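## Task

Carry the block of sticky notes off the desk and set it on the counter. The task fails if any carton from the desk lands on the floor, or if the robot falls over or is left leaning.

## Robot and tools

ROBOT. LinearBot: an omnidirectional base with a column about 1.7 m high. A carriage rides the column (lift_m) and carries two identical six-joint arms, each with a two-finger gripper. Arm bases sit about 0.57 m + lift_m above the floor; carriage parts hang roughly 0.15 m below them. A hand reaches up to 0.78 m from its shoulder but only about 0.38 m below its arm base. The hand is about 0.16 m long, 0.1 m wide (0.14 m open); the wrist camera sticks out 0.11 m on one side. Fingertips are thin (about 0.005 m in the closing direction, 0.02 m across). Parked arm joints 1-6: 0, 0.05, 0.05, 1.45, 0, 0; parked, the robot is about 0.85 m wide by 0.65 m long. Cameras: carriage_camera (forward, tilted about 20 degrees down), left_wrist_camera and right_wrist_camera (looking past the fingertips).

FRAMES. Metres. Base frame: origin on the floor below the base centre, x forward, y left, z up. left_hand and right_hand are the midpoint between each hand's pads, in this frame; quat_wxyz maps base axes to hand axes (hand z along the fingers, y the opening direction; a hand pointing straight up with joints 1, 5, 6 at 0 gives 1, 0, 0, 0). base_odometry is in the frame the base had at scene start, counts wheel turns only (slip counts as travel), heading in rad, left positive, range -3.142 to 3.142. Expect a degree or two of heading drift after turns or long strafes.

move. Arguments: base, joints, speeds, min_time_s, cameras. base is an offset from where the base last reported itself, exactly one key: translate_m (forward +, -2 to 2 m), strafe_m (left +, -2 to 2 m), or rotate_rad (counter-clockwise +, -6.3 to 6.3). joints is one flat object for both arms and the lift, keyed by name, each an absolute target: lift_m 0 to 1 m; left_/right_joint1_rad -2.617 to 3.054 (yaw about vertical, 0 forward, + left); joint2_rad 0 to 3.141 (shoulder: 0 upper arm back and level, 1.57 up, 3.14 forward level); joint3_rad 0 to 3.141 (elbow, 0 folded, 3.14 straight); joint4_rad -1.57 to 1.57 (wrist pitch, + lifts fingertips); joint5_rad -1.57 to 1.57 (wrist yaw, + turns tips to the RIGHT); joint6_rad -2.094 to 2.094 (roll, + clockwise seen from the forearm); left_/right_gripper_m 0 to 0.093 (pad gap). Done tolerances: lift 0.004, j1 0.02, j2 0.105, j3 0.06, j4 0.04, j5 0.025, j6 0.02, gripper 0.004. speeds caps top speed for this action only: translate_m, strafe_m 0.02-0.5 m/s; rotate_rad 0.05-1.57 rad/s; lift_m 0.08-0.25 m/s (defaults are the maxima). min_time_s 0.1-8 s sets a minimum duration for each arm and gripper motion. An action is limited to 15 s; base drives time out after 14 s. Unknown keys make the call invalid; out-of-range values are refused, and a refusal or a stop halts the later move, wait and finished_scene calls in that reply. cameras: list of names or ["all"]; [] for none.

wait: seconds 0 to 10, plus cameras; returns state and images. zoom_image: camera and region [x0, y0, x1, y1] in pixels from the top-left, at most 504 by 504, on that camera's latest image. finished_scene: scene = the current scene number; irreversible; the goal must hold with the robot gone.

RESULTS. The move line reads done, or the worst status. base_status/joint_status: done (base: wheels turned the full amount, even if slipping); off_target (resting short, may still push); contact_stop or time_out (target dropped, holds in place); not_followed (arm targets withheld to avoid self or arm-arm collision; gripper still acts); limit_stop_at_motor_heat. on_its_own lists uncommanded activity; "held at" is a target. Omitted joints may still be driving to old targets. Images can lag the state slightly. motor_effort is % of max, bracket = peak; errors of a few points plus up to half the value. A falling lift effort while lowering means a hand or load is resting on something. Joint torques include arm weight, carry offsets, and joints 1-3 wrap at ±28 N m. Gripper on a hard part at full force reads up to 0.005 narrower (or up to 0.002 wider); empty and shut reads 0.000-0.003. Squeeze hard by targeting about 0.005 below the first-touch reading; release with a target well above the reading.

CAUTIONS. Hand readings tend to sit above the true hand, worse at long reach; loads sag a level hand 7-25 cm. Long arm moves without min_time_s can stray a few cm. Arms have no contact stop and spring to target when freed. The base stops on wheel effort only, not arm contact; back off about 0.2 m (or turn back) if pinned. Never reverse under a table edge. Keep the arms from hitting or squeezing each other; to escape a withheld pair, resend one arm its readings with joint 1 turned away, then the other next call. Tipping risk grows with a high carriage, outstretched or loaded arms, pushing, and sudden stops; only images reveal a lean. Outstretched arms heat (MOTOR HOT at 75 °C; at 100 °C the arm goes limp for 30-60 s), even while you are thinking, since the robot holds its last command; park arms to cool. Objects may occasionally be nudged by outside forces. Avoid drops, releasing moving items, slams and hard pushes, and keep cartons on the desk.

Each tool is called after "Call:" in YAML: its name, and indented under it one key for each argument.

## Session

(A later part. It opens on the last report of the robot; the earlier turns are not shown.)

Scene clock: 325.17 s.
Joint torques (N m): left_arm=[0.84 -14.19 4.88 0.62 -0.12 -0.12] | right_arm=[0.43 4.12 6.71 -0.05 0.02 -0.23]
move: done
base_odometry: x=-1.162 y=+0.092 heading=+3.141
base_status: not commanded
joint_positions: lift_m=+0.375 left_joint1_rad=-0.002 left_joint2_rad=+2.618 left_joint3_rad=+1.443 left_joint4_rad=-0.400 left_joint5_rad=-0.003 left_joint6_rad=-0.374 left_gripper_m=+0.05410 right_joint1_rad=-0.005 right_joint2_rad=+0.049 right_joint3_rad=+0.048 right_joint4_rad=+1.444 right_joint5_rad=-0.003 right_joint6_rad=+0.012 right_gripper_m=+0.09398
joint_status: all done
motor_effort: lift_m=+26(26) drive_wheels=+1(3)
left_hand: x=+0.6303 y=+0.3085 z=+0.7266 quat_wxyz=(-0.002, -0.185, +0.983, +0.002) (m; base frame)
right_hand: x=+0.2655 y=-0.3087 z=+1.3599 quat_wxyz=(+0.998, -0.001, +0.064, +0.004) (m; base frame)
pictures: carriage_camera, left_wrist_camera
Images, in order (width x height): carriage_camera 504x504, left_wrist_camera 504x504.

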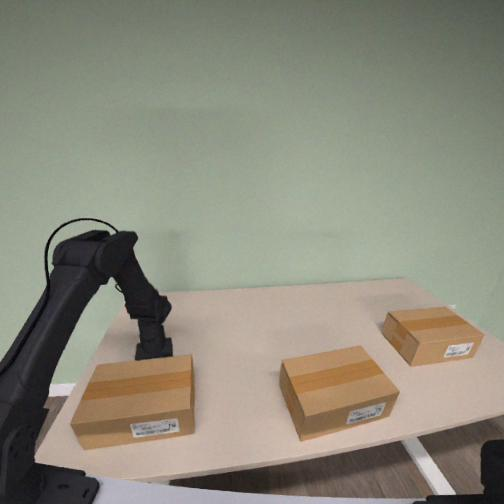

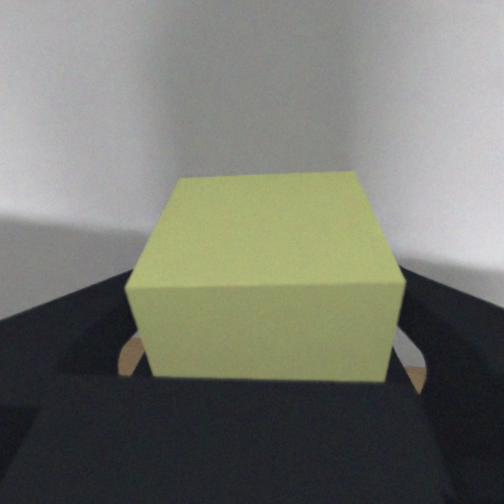

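Call:
move:
  joints: {"left_gripper_m": 0.044}
  min_time_s: 2
  cameras: ["left_wrist_camera"]

Scene clock: 329.43 s.
Joint torques (N m): left_arm=[0.83 -14.23 4.88 0.61 -0.12 -0.12] | right_arm=[0.42 4.12 6.72 -0.07 0.04 -0.24]
move: off_target
base_odometry: x=-1.162 y=+0.092 heading=+3.141
base_status: not commanded
joint_positions: lift_m=+0.375 left_joint1_rad=-0.002 left_joint2_rad=+2.618 left_joint3_rad=+1.443 left_joint4_rad=-0.400 left_joint5_rad=-0.003 left_joint6_rad=-0.374 left_gripper_m=+0.05131 right_joint1_rad=-0.005 right_joint2_rad=+0.049 right_joint3_rad=+0.048 right_joint4_rad=+1.444 right_joint5_rad=-0.003 right_joint6_rad=+0.012 right_gripper_m=+0.09398
joint_status: left_gripper_m off_target (ended at +0.05133, target +0.04400)
motor_effort: lift_m=+26(26) drive_wheels=-2(3)
left_hand: x=+0.6303 y=+0.3085 z=+0.7266 quat_wxyz=(-0.002, -0.185, +0.983, +0.002) (m; base frame)
right_hand: x=+0.2655 y=-0.3087 z=+1.3599 quat_wxyz=(+0.998, -0.001, +0.064, +0.004) (m; base frame)
pictures: left_wrist_camera
Images, in order (width x height): left_wrist_camera 504x504.

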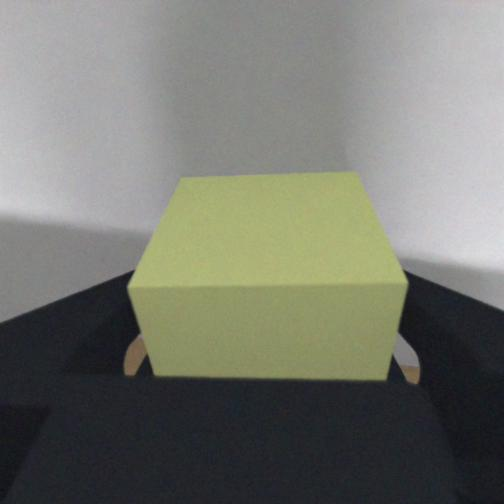

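Call:
move:
  joints: {"lift_m": 0.55}
  cameras: ["left_wrist_camera", "carriage_camera"]

Scene clock: 335.50 s.
Joint torques (N m): left_arm=[0.84 -14.74 4.71 0.55 -0.13 -0.12] | right_arm=[0.42 4.12 6.69 -0.05 0.02 -0.24]
move: done
base_odometry: x=-1.162 y=+0.092 heading=+3.141
base_status: not commanded
joint_positions: lift_m=+0.550 left_joint1_rad=-0.002 left_joint2_rad=+2.624 left_joint3_rad=+1.443 left_joint4_rad=-0.396 left_joint5_rad=-0.002 left_joint6_rad=-0.374 left_gripper_m=+0.05128 right_joint1_rad=-0.005 right_joint2_rad=+0.049 right_joint3_rad=+0.048 right_joint4_rad=+1.444 right_joint5_rad=-0.003 right_joint6_rad=+0.012 right_gripper_m=+0.09398
joint_status: all done
motor_effort: lift_m=+31(38) drive_wheels=-2(3)
left_hand: x=+0.6296 y=+0.3084 z=+0.8990 quat_wxyz=(-0.002, -0.185, +0.983, +0.002) (m; base frame)
right_hand: x=+0.2655 y=-0.3087 z=+1.5345 quat_wxyz=(+0.998, -0.001, +0.064, +0.004) (m; base frame)
pictures: carriage_camera, left_wrist_camera
Images, in order (width x height): carriage_camera 504x504, left_wrist_camera 504x504.

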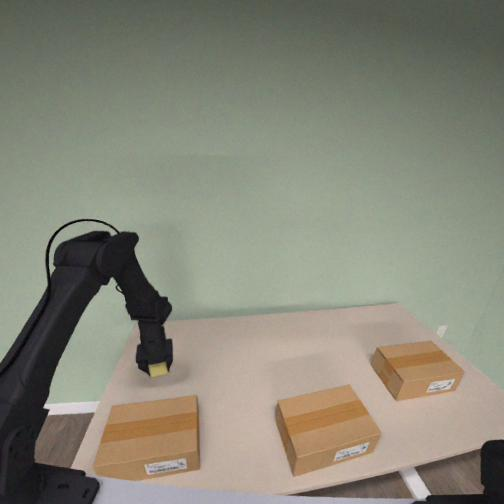

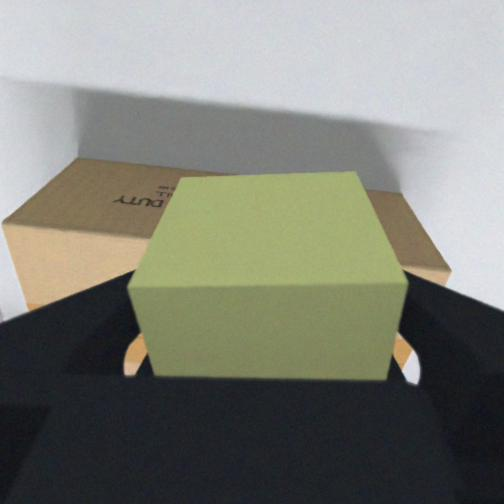

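Call:
move:
  base: {"translate_m": -0.5}
  joints: {"lift_m": 0.72}
  speeds: {"translate_m": 0.4}
  cameras: []

Call:
move:
  base: {"rotate_rad": -3.14}
  speeds: {"rotate_rad": 1.0}
  cameras: ["carriage_camera"]

Call:
zoom_image:
  camera: "carriage_camera"
  region: [0, 100, 504, 504]

Scene clock: 356.80 s.
Joint torques (N m): left_arm=[0.79 -14.82 4.77 0.53 -0.13 -0.12] | right_arm=[0.4 4.11 6.86 -0.07 0.03 -0.24]
move: done
base_odometry: x=-0.662 y=+0.091 heading=+3.141
base_status: done
joint_positions: lift_m=+0.720 left_joint1_rad=-0.002 left_joint2_rad=+2.624 left_joint3_rad=+1.443 left_joint4_rad=-0.393 left_joint5_rad=-0.002 left_joint6_rad=-0.374 left_gripper_m=+0.05128 right_joint1_rad=-0.005 right_joint2_rad=+0.049 right_joint3_rad=+0.047 right_joint4_rad=+1.446 right_joint5_rad=-0.003 right_joint6_rad=+0.012 right_gripper_m=+0.09398
joint_status: all done
motor_effort: lift_m=+30(38) drive_wheels=-3(12)
left_hand: x=+0.6301 y=+0.3084 z=+1.0689 quat_wxyz=(-0.001, -0.185, +0.983, +0.001) (m; base frame)
right_hand: x=+0.2654 y=-0.3087 z=+1.7042 quat_wxyz=(+0.998, -0.001, +0.063, +0.004) (m; base frame)
pictures: none
No camera images: "cameras" was empty.

Scene clock: 361.50 s.
Joint torques (N m): left_arm=[0.66 -14.83 4.81 0.5 -0.12 -0.12] | right_arm=[0.39 4.14 6.8 -0.07 0.03 -0.25]
move: done
base_odometry: x=-0.663 y=+0.091 heading=+0.001
base_status: done
joint_positions: lift_m=+0.720 left_joint1_rad=-0.001 left_joint2_rad=+2.624 left_joint3_rad=+1.443 left_joint4_rad=-0.390 left_joint5_rad=-0.002 left_joint6_rad=-0.374 left_gripper_m=+0.05128 right_joint1_rad=-0.005 right_joint2_rad=+0.049 right_joint3_rad=+0.047 right_joint4_rad=+1.446 right_joint5_rad=-0.003 right_joint6_rad=+0.012 right_gripper_m=+0.09400
joint_status: not commanded
motor_effort: lift_m=+30(31) drive_wheels=+7(15)
left_hand: x=+0.6307 y=+0.3088 z=+1.0689 quat_wxyz=(+0.000, -0.185, +0.983, +0.001) (m; base frame)
right_hand: x=+0.2654 y=-0.3087 z=+1.7042 quat_wxyz=(+0.998, -0.001, +0.063, +0.004) (m; base frame)
pictures: carriage_camera
Images, in order (width x height): carriage_camera 504x504.

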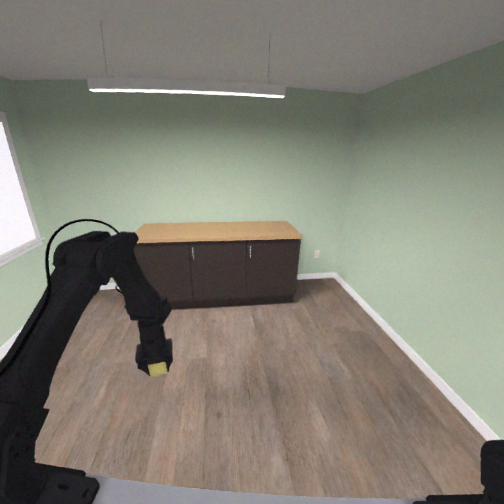

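Scaled by 1.000.

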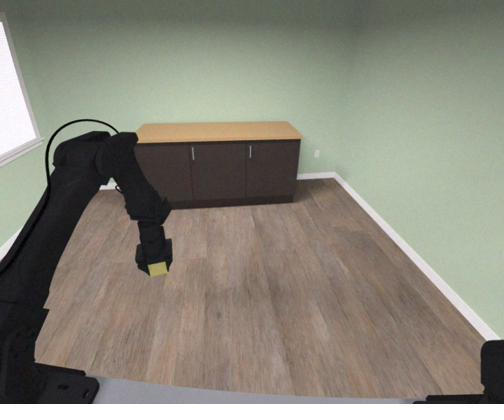

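Call:
move:
  base: {"rotate_rad": 0.2}
  speeds: {"rotate_rad": 1.0}
  cameras: []

Call:
move:
  base: {"translate_m": 1.5}
  speeds: {"translate_m": 0.4}
  cameras: ["carriage_camera", "left_wrist_camera"]

Scene clock: 396.07 s.
Joint torques (N m): left_arm=[0.28 -14.8 4.86 0.52 -0.12 -0.11] | right_arm=[0.39 4.1 6.84 -0.08 0.03 -0.24]
move: done
base_odometry: x=-0.663 y=+0.091 heading=+0.201
base_status: done
joint_positions: lift_m=+0.720 left_joint1_rad=+0.005 left_joint2_rad=+2.624 left_joint3_rad=+1.443 left_joint4_rad=-0.391 left_joint5_rad=-0.002 left_joint6_rad=-0.374 left_gripper_m=+0.05128 right_joint1_rad=-0.005 right_joint2_rad=+0.049 right_joint3_rad=+0.047 right_joint4_rad=+1.446 right_joint5_rad=-0.003 right_joint6_rad=+0.012 right_gripper_m=+0.09400
joint_status: not commanded
motor_effort: lift_m=+30(31) drive_wheels=-9(16)
left_hand: x=+0.6306 y=+0.3113 z=+1.0689 quat_wxyz=(+0.000, -0.188, +0.982, +0.001) (m; base frame)
right_hand: x=+0.2654 y=-0.3087 z=+1.7042 quat_wxyz=(+0.998, -0.001, +0.063, +0.004) (m; base frame)
pictures: none
No camera images: "cameras" was empty.

Scene clock: 401.70 s.
Joint torques (N m): left_arm=[0.25 -14.78 4.77 0.51 -0.13 -0.11] | right_arm=[0.42 4.15 6.84 -0.09 0.03 -0.25]
move: done
base_odometry: x=+0.808 y=+0.388 heading=+0.199
base_status: done
joint_positions: lift_m=+0.720 left_joint1_rad=+0.005 left_joint2_rad=+2.624 left_joint3_rad=+1.443 left_joint4_rad=-0.392 left_joint5_rad=-0.002 left_joint6_rad=-0.374 left_gripper_m=+0.05128 right_joint1_rad=-0.005 right_joint2_rad=+0.049 right_joint3_rad=+0.047 right_joint4_rad=+1.447 right_joint5_rad=-0.003 right_joint6_rad=+0.012 right_gripper_m=+0.09400
joint_status: not commanded
motor_effort: lift_m=+30(31) drive_wheels=-13(23)
left_hand: x=+0.6303 y=+0.3113 z=+1.0689 quat_wxyz=(-0.001, -0.188, +0.982, +0.001) (m; base frame)
right_hand: x=+0.2652 y=-0.3087 z=+1.7043 quat_wxyz=(+0.998, -0.001, +0.063, +0.004) (m; base frame)
pictures: carriage_camera, left_wrist_camera
Images, in order (width x height): carriage_camera 504x504, left_wrist_camera 504x504.

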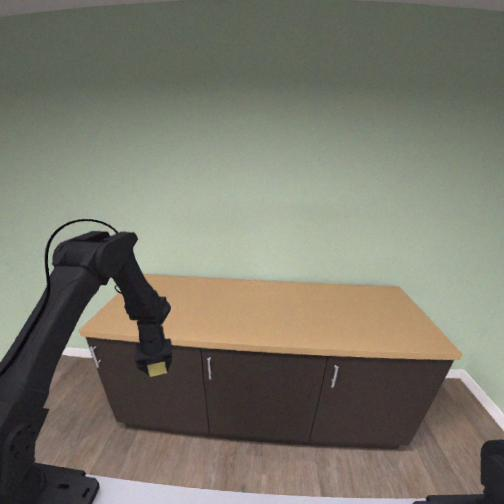

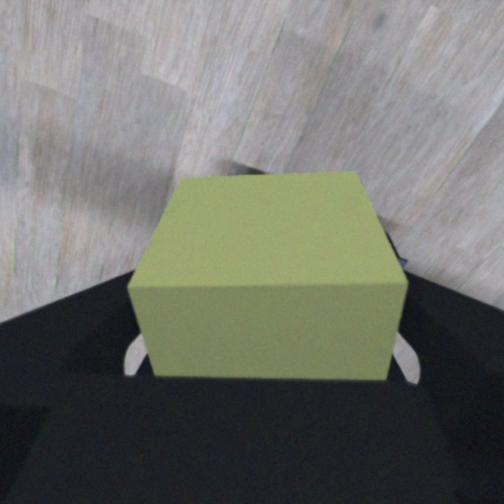

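Call:
move:
  base: {"translate_m": 0.55}
  speeds: {"translate_m": 0.3}
  cameras: ["carriage_camera", "left_wrist_camera"]

Call:
move:
  joints: {"lift_m": 0.56}
  cameras: ["carriage_camera", "left_wrist_camera"]

Scene clock: 426.70 s.
Joint torques (N m): left_arm=[0.35 -14.75 4.74 0.53 -0.13 -0.12] | right_arm=[0.46 4.11 6.8 -0.11 0.03 -0.24]
move: done
base_odometry: x=+1.347 y=+0.495 heading=+0.198
base_status: done
joint_positions: lift_m=+0.720 left_joint1_rad=+0.003 left_joint2_rad=+2.624 left_joint3_rad=+1.443 left_joint4_rad=-0.394 left_joint5_rad=-0.002 left_joint6_rad=-0.374 left_gripper_m=+0.05128 right_joint1_rad=-0.005 right_joint2_rad=+0.049 right_joint3_rad=+0.047 right_joint4_rad=+1.448 right_joint5_rad=-0.003 right_joint6_rad=+0.012 right_gripper_m=+0.09400
joint_status: not commanded
motor_effort: lift_m=+30(31) drive_wheels=-10(19)
left_hand: x=+0.6300 y=+0.3106 z=+1.0689 quat_wxyz=(-0.002, -0.187, +0.982, +0.001) (m; base frame)
right_hand: x=+0.2648 y=-0.3087 z=+1.7043 quat_wxyz=(+0.998, -0.001, +0.062, +0.004) (m; base frame)
pictures: carriage_camera, left_wrist_camera
Images, in order (width x height): carriage_camera 504x504, left_wrist_camera 504x504.

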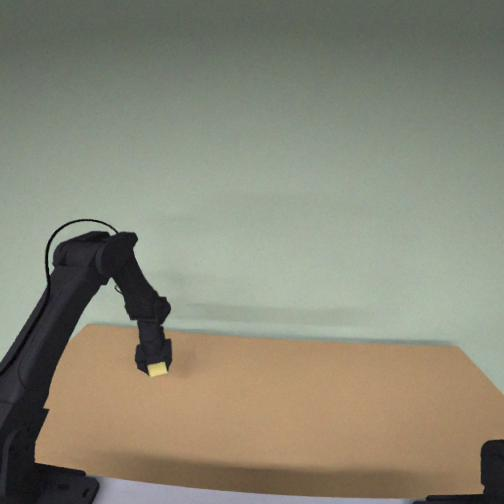

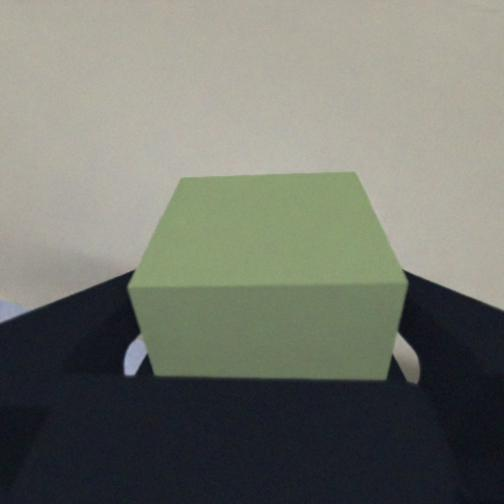

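Scene clock: 427.87 s.
Joint torques (N m): left_arm=[0.4 -13.05 4.62 0.78 -0.14 -0.11] | right_arm=[0.39 4.19 6.8 -0.11 0.03 -0.25]
move: done
base_odometry: x=+1.347 y=+0.495 heading=+0.198
base_status: not commanded
joint_positions: lift_m=+0.560 left_joint1_rad=+0.003 left_joint2_rad=+2.605 left_joint3_rad=+1.447 left_joint4_rad=-0.415 left_joint5_rad=-0.003 left_joint6_rad=-0.375 left_gripper_m=+0.05128 right_joint1_rad=-0.005 right_joint2_rad=+0.049 right_joint3_rad=+0.047 right_joint4_rad=+1.449 right_joint5_rad=-0.003 right_joint6_rad=+0.012 right_gripper_m=+0.09400
joint_status: all done
motor_effort: lift_m=+26(29) drive_wheels=+8(11)
left_hand: x=+0.6322 y=+0.3105 z=+0.9169 quat_wxyz=(-0.001, -0.188, +0.982, +0.002) (m; base frame)
right_hand: x=+0.2647 y=-0.3087 z=+1.5448 quat_wxyz=(+0.998, -0.001, +0.062, +0.004) (m; base frame)
pictures: carriage_camera, left_wrist_camera
Images, in order (width x height): carriage_camera 504x504, left_wrist_camera 504x504.

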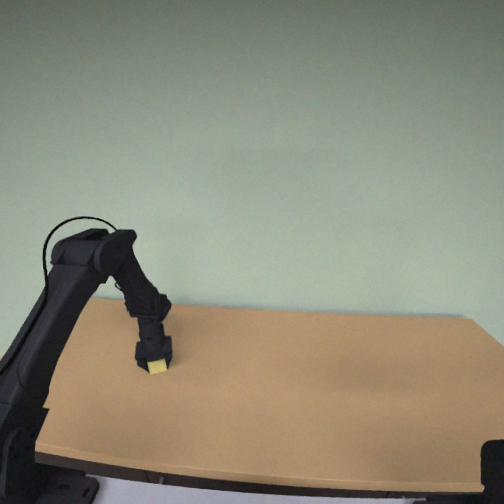

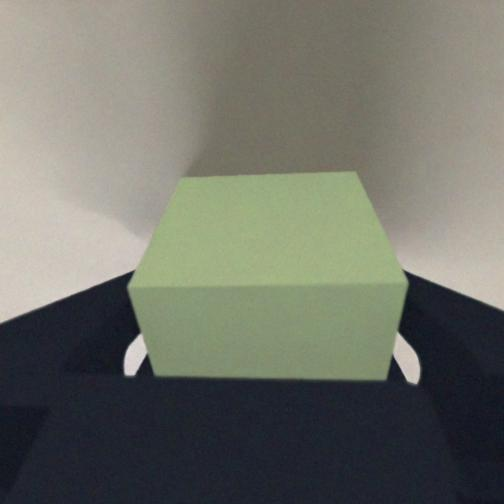

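Call:
move:
  joints: {"lift_m": 0.545}
  speeds: {"lift_m": 0.08}
  cameras: ["left_wrist_camera"]

Call:
zoom_image:
  camera: "left_wrist_camera"
  region: [60, 120, 450, 400]

Scene clock: 434.13 s.
Joint torques (N m): left_arm=[0.43 -9.33 4.74 1.31 -0.12 -0.11] | right_arm=[0.42 4.15 6.83 -0.11 0.03 -0.24]
move: done
base_odometry: x=+1.347 y=+0.495 heading=+0.198
base_status: not commanded
joint_positions: lift_m=+0.546 left_joint1_rad=+0.003 left_joint2_rad=+2.569 left_joint3_rad=+1.447 left_joint4_rad=-0.460 left_joint5_rad=-0.003 left_joint6_rad=-0.375 left_gripper_m=+0.05128 right_joint1_rad=-0.005 right_joint2_rad=+0.049 right_joint3_rad=+0.047 right_joint4_rad=+1.449 right_joint5_rad=-0.003 right_joint6_rad=+0.012 right_gripper_m=+0.09400
joint_status: all done
motor_effort: lift_m=+24(25) drive_wheels=+8(10)
left_hand: x=+0.6324 y=+0.3105 z=+0.9161 quat_wxyz=(-0.005, -0.188, +0.982, +0.002) (m; base frame)
right_hand: x=+0.2647 y=-0.3087 z=+1.5299 quat_wxyz=(+0.998, -0.001, +0.062, +0.004) (m; base frame)
pictures: left_wrist_camera
Images, in order (width x height): left_wrist_camera 504x504.

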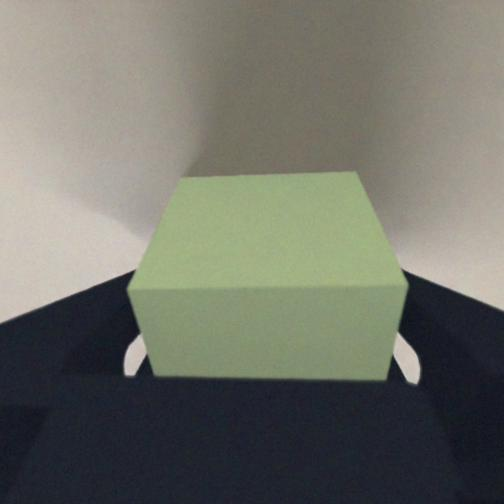

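Scaled by 1.292 from the camera's 504x504 image, which has a finer 720x720 frame.

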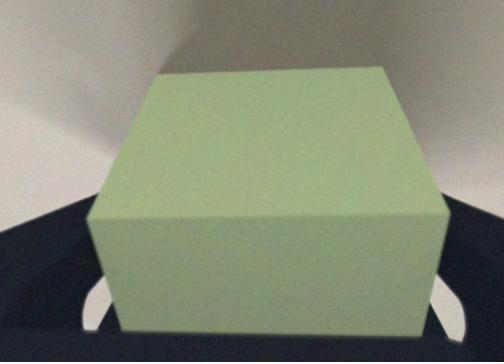

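Call:
move:
  joints: {"lift_m": 0.562}
  speeds: {"lift_m": 0.08}
  cameras: []

Call:
move:
  joints: {"left_gripper_m": 0.09}
  min_time_s: 1.5
  cameras: ["left_wrist_camera", "carriage_camera"]

Scene clock: 441.50 s.
Joint torques (N m): left_arm=[0.34 -13.01 4.56 0.72 -0.11 -0.1] | right_arm=[0.4 4.19 6.84 -0.12 0.03 -0.24]
move: done
base_odometry: x=+1.347 y=+0.495 heading=+0.198
base_status: not commanded
joint_positions: lift_m=+0.562 left_joint1_rad=+0.003 left_joint2_rad=+2.605 left_joint3_rad=+1.447 left_joint4_rad=-0.409 left_joint5_rad=-0.003 left_joint6_rad=-0.375 left_gripper_m=+0.05128 right_joint1_rad=-0.005 right_joint2_rad=+0.049 right_joint3_rad=+0.047 right_joint4_rad=+1.449 right_joint5_rad=-0.003 right_joint6_rad=+0.012 right_gripper_m=+0.09400
joint_status: all done
motor_effort: lift_m=+31(35) drive_wheels=+5(8)
left_hand: x=+0.6340 y=+0.3105 z=+0.9186 quat_wxyz=(+0.002, -0.188, +0.982, +0.001) (m; base frame)
right_hand: x=+0.2647 y=-0.3087 z=+1.5463 quat_wxyz=(+0.998, -0.001, +0.062, +0.004) (m; base frame)
pictures: none
No camera images: "cameras" was empty.

Scene clock: 443.30 s.
Joint torques (N m): left_arm=[0.44 -12.9 4.57 0.72 -0.13 -0.11] | right_arm=[0.42 4.18 6.83 -0.11 0.04 -0.24]
move: done
base_odometry: x=+1.347 y=+0.495 heading=+0.198
base_status: not commanded
joint_positions: lift_m=+0.562 left_joint1_rad=+0.003 left_joint2_rad=+2.605 left_joint3_rad=+1.447 left_joint4_rad=-0.406 left_joint5_rad=-0.003 left_joint6_rad=-0.375 left_gripper_m=+0.08994 right_joint1_rad=-0.005 right_joint2_rad=+0.049 right_joint3_rad=+0.047 right_joint4_rad=+1.449 right_joint5_rad=-0.003 right_joint6_rad=+0.012 right_gripper_m=+0.09400
joint_status: all done
motor_effort: lift_m=+31(31) drive_wheels=+6(8)
left_hand: x=+0.6345 y=+0.3105 z=+0.9186 quat_wxyz=(+0.003, -0.188, +0.982, +0.001) (m; base frame)
right_hand: x=+0.2647 y=-0.3087 z=+1.5463 quat_wxyz=(+0.998, -0.001, +0.062, +0.004) (m; base frame)
pictures: carriage_camera, left_wrist_camera
Images, in order (width x height): carriage_camera 504x504, left_wrist_camera 504x504.

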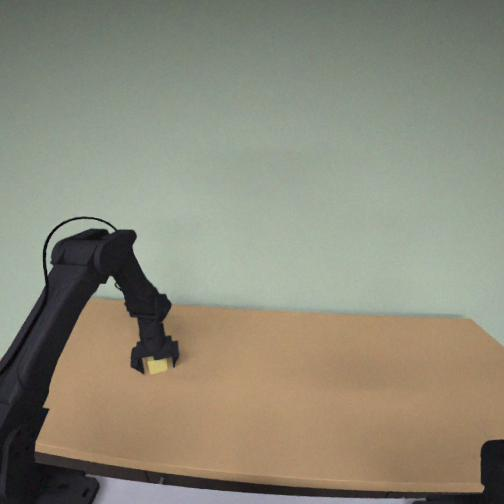

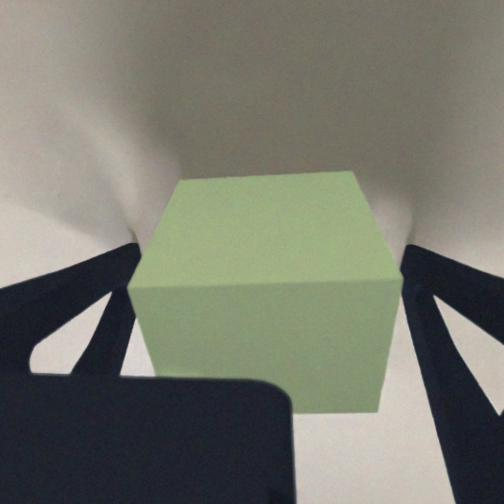

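Call:
move:
  joints: {"lift_m": 0.64}
  cameras: ["left_wrist_camera"]

Call:
zoom_image:
  camera: "left_wrist_camera"
  region: [100, 40, 440, 380]

Call:
move:
  joints: {"lift_m": 0.76, "left_joint6_rad": 0.0}
  cameras: ["left_wrist_camera", "carriage_camera"]

Call:
zoom_image:
  camera: "left_wrist_camera"
  region: [140, 0, 440, 300]

Call:
zoom_image:
  camera: "carriage_camera"
  region: [20, 280, 240, 500]

Scene clock: 451.60 s.
Joint torques (N m): left_arm=[0.38 -14.19 4.62 0.61 -0.12 -0.11] | right_arm=[0.4 4.11 6.84 -0.11 0.03 -0.25]
move: done
base_odometry: x=+1.347 y=+0.495 heading=+0.198
base_status: not commanded
joint_positions: lift_m=+0.640 left_joint1_rad=+0.003 left_joint2_rad=+2.616 left_joint3_rad=+1.447 left_joint4_rad=-0.400 left_joint5_rad=-0.003 left_joint6_rad=-0.375 left_gripper_m=+0.08994 right_joint1_rad=-0.005 right_joint2_rad=+0.049 right_joint3_rad=+0.047 right_joint4_rad=+1.449 right_joint5_rad=-0.003 right_joint6_rad=+0.012 right_gripper_m=+0.09400
joint_status: all done
motor_effort: lift_m=+30(37) drive_wheels=+8(12)
left_hand: x=+0.6325 y=+0.3105 z=+0.9923 quat_wxyz=(+0.001, -0.188, +0.982, +0.001) (m; base frame)
right_hand: x=+0.2647 y=-0.3087 z=+1.6243 quat_wxyz=(+0.998, -0.001, +0.062, +0.004) (m; base frame)
pictures: left_wrist_camera
Images, in order (width x height): left_wrist_camera 504x504.

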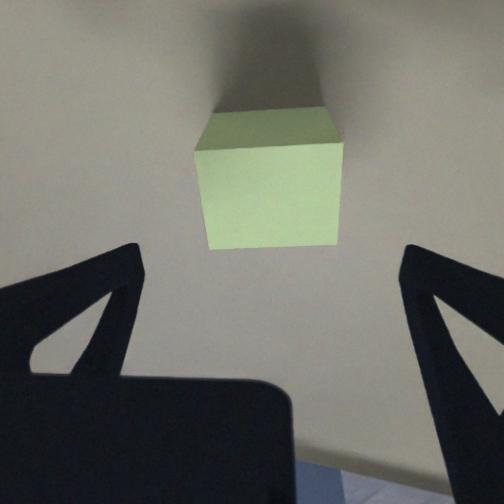

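Scaled by 1.482 from the camera's 504x504 image, which has a finer 720x720 frame.

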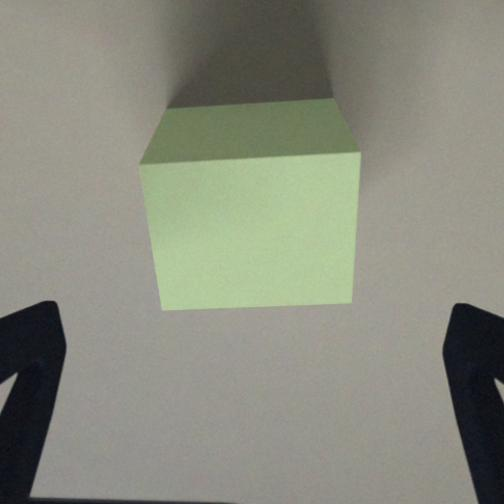

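Scene clock: 452.60 s.
Joint torques (N m): left_arm=[0.42 -14.27 4.49 0.6 -0.08 0.11] | right_arm=[0.39 4.16 6.82 -0.11 0.03 -0.25]
move: done
base_odometry: x=+1.347 y=+0.495 heading=+0.198
base_status: not commanded
joint_positions: lift_m=+0.760 left_joint1_rad=+0.003 left_joint2_rad=+2.618 left_joint3_rad=+1.447 left_joint4_rad=-0.397 left_joint5_rad=-0.003 left_joint6_rad=-0.010 left_gripper_m=+0.08994 right_joint1_rad=-0.005 right_joint2_rad=+0.049 right_joint3_rad=+0.047 right_joint4_rad=+1.449 right_joint5_rad=-0.003 right_joint6_rad=+0.012 right_gripper_m=+0.09400
joint_status: all done
motor_effort: lift_m=+30(38) drive_wheels=+7(11)
left_hand: x=+0.6327 y=+0.3105 z=+1.1117 quat_wxyz=(+0.001, -0.006, +1.000, +0.001) (m; base frame)
right_hand: x=+0.2647 y=-0.3087 z=+1.7443 quat_wxyz=(+0.998, -0.001, +0.062, +0.004) (m; base frame)
pictures: carriage_camera, left_wrist_camera
Images, in order (width x height): carriage_camera 504x504, left_wrist_camera 504x504.

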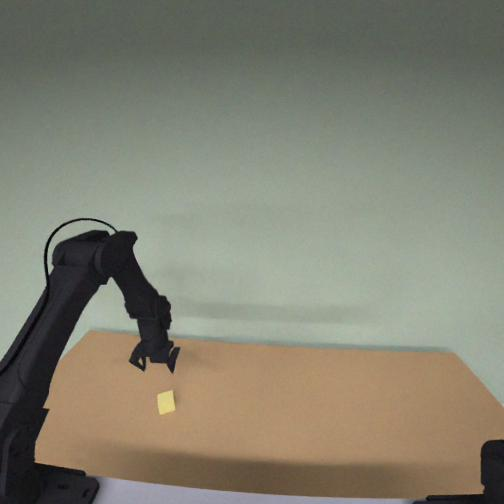

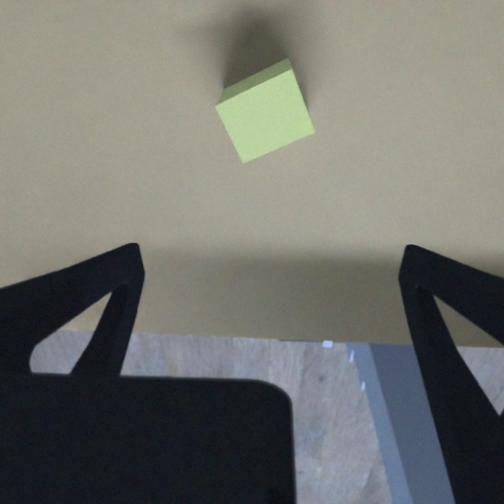

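Scaled by 1.680 from the camera's 504x504 image, which has a finer 720x720 frame.

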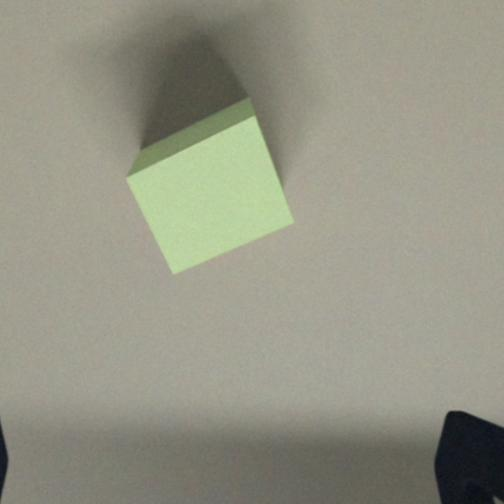

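Scaled by 2.291 from the camera's 504x504 image, which has a finer 720x720 frame.

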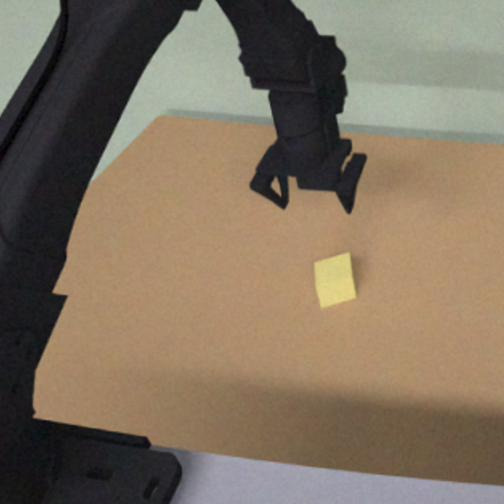

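Call:
move:
  base: {"translate_m": -0.3}
  joints: {"left_joint1_rad": 0, "left_joint2_rad": 0.05, "left_joint3_rad": 0.05, "left_joint4_rad": 1.45}
  min_time_s: 3
  cameras: ["carriage_camera"]

Scene clock: 588.87 s.
Joint torques (N m): left_arm=[0.46 3.36 4.66 -0.05 -0.1 0.05] | right_arm=[0.46 4.16 6.84 -0.18 0.03 -0.24]
move: done
base_odometry: x=+1.053 y=+0.436 heading=+0.197
base_status: done
joint_positions: lift_m=+0.760 left_joint1_rad=+0.002 left_joint2_rad=+0.060 left_joint3_rad=+0.063 left_joint4_rad=+1.435 left_joint5_rad=-0.002 left_joint6_rad=-0.008 left_gripper_m=+0.08994 right_joint1_rad=-0.005 right_joint2_rad=+0.049 right_joint3_rad=+0.047 right_joint4_rad=+1.453 right_joint5_rad=-0.003 right_joint6_rad=+0.012 right_gripper_m=+0.09400
joint_status: all done
motor_effort: lift_m=+30(31) drive_wheels=-11(17)
left_hand: x=+0.2664 y=+0.3095 z=+1.7483 quat_wxyz=(+0.998, -0.001, +0.066, -0.003) (m; base frame)
right_hand: x=+0.2636 y=-0.3087 z=+1.7445 quat_wxyz=(+0.998, -0.001, +0.060, +0.004) (m; base frame)
pictures: carriage_camera
Images, in order (width x height): carriage_camera 504x504.

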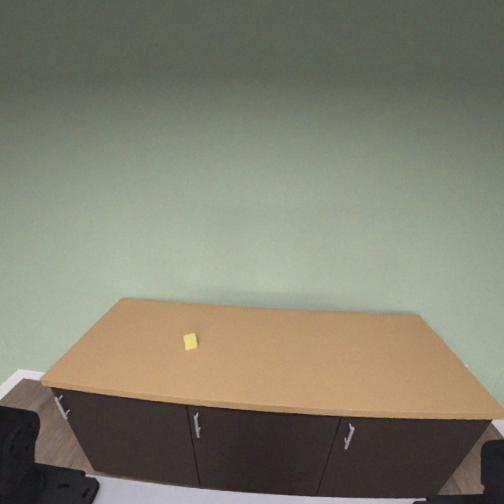

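Call:
finished_scene:
  scene: 1

The scene is finished: the task was done.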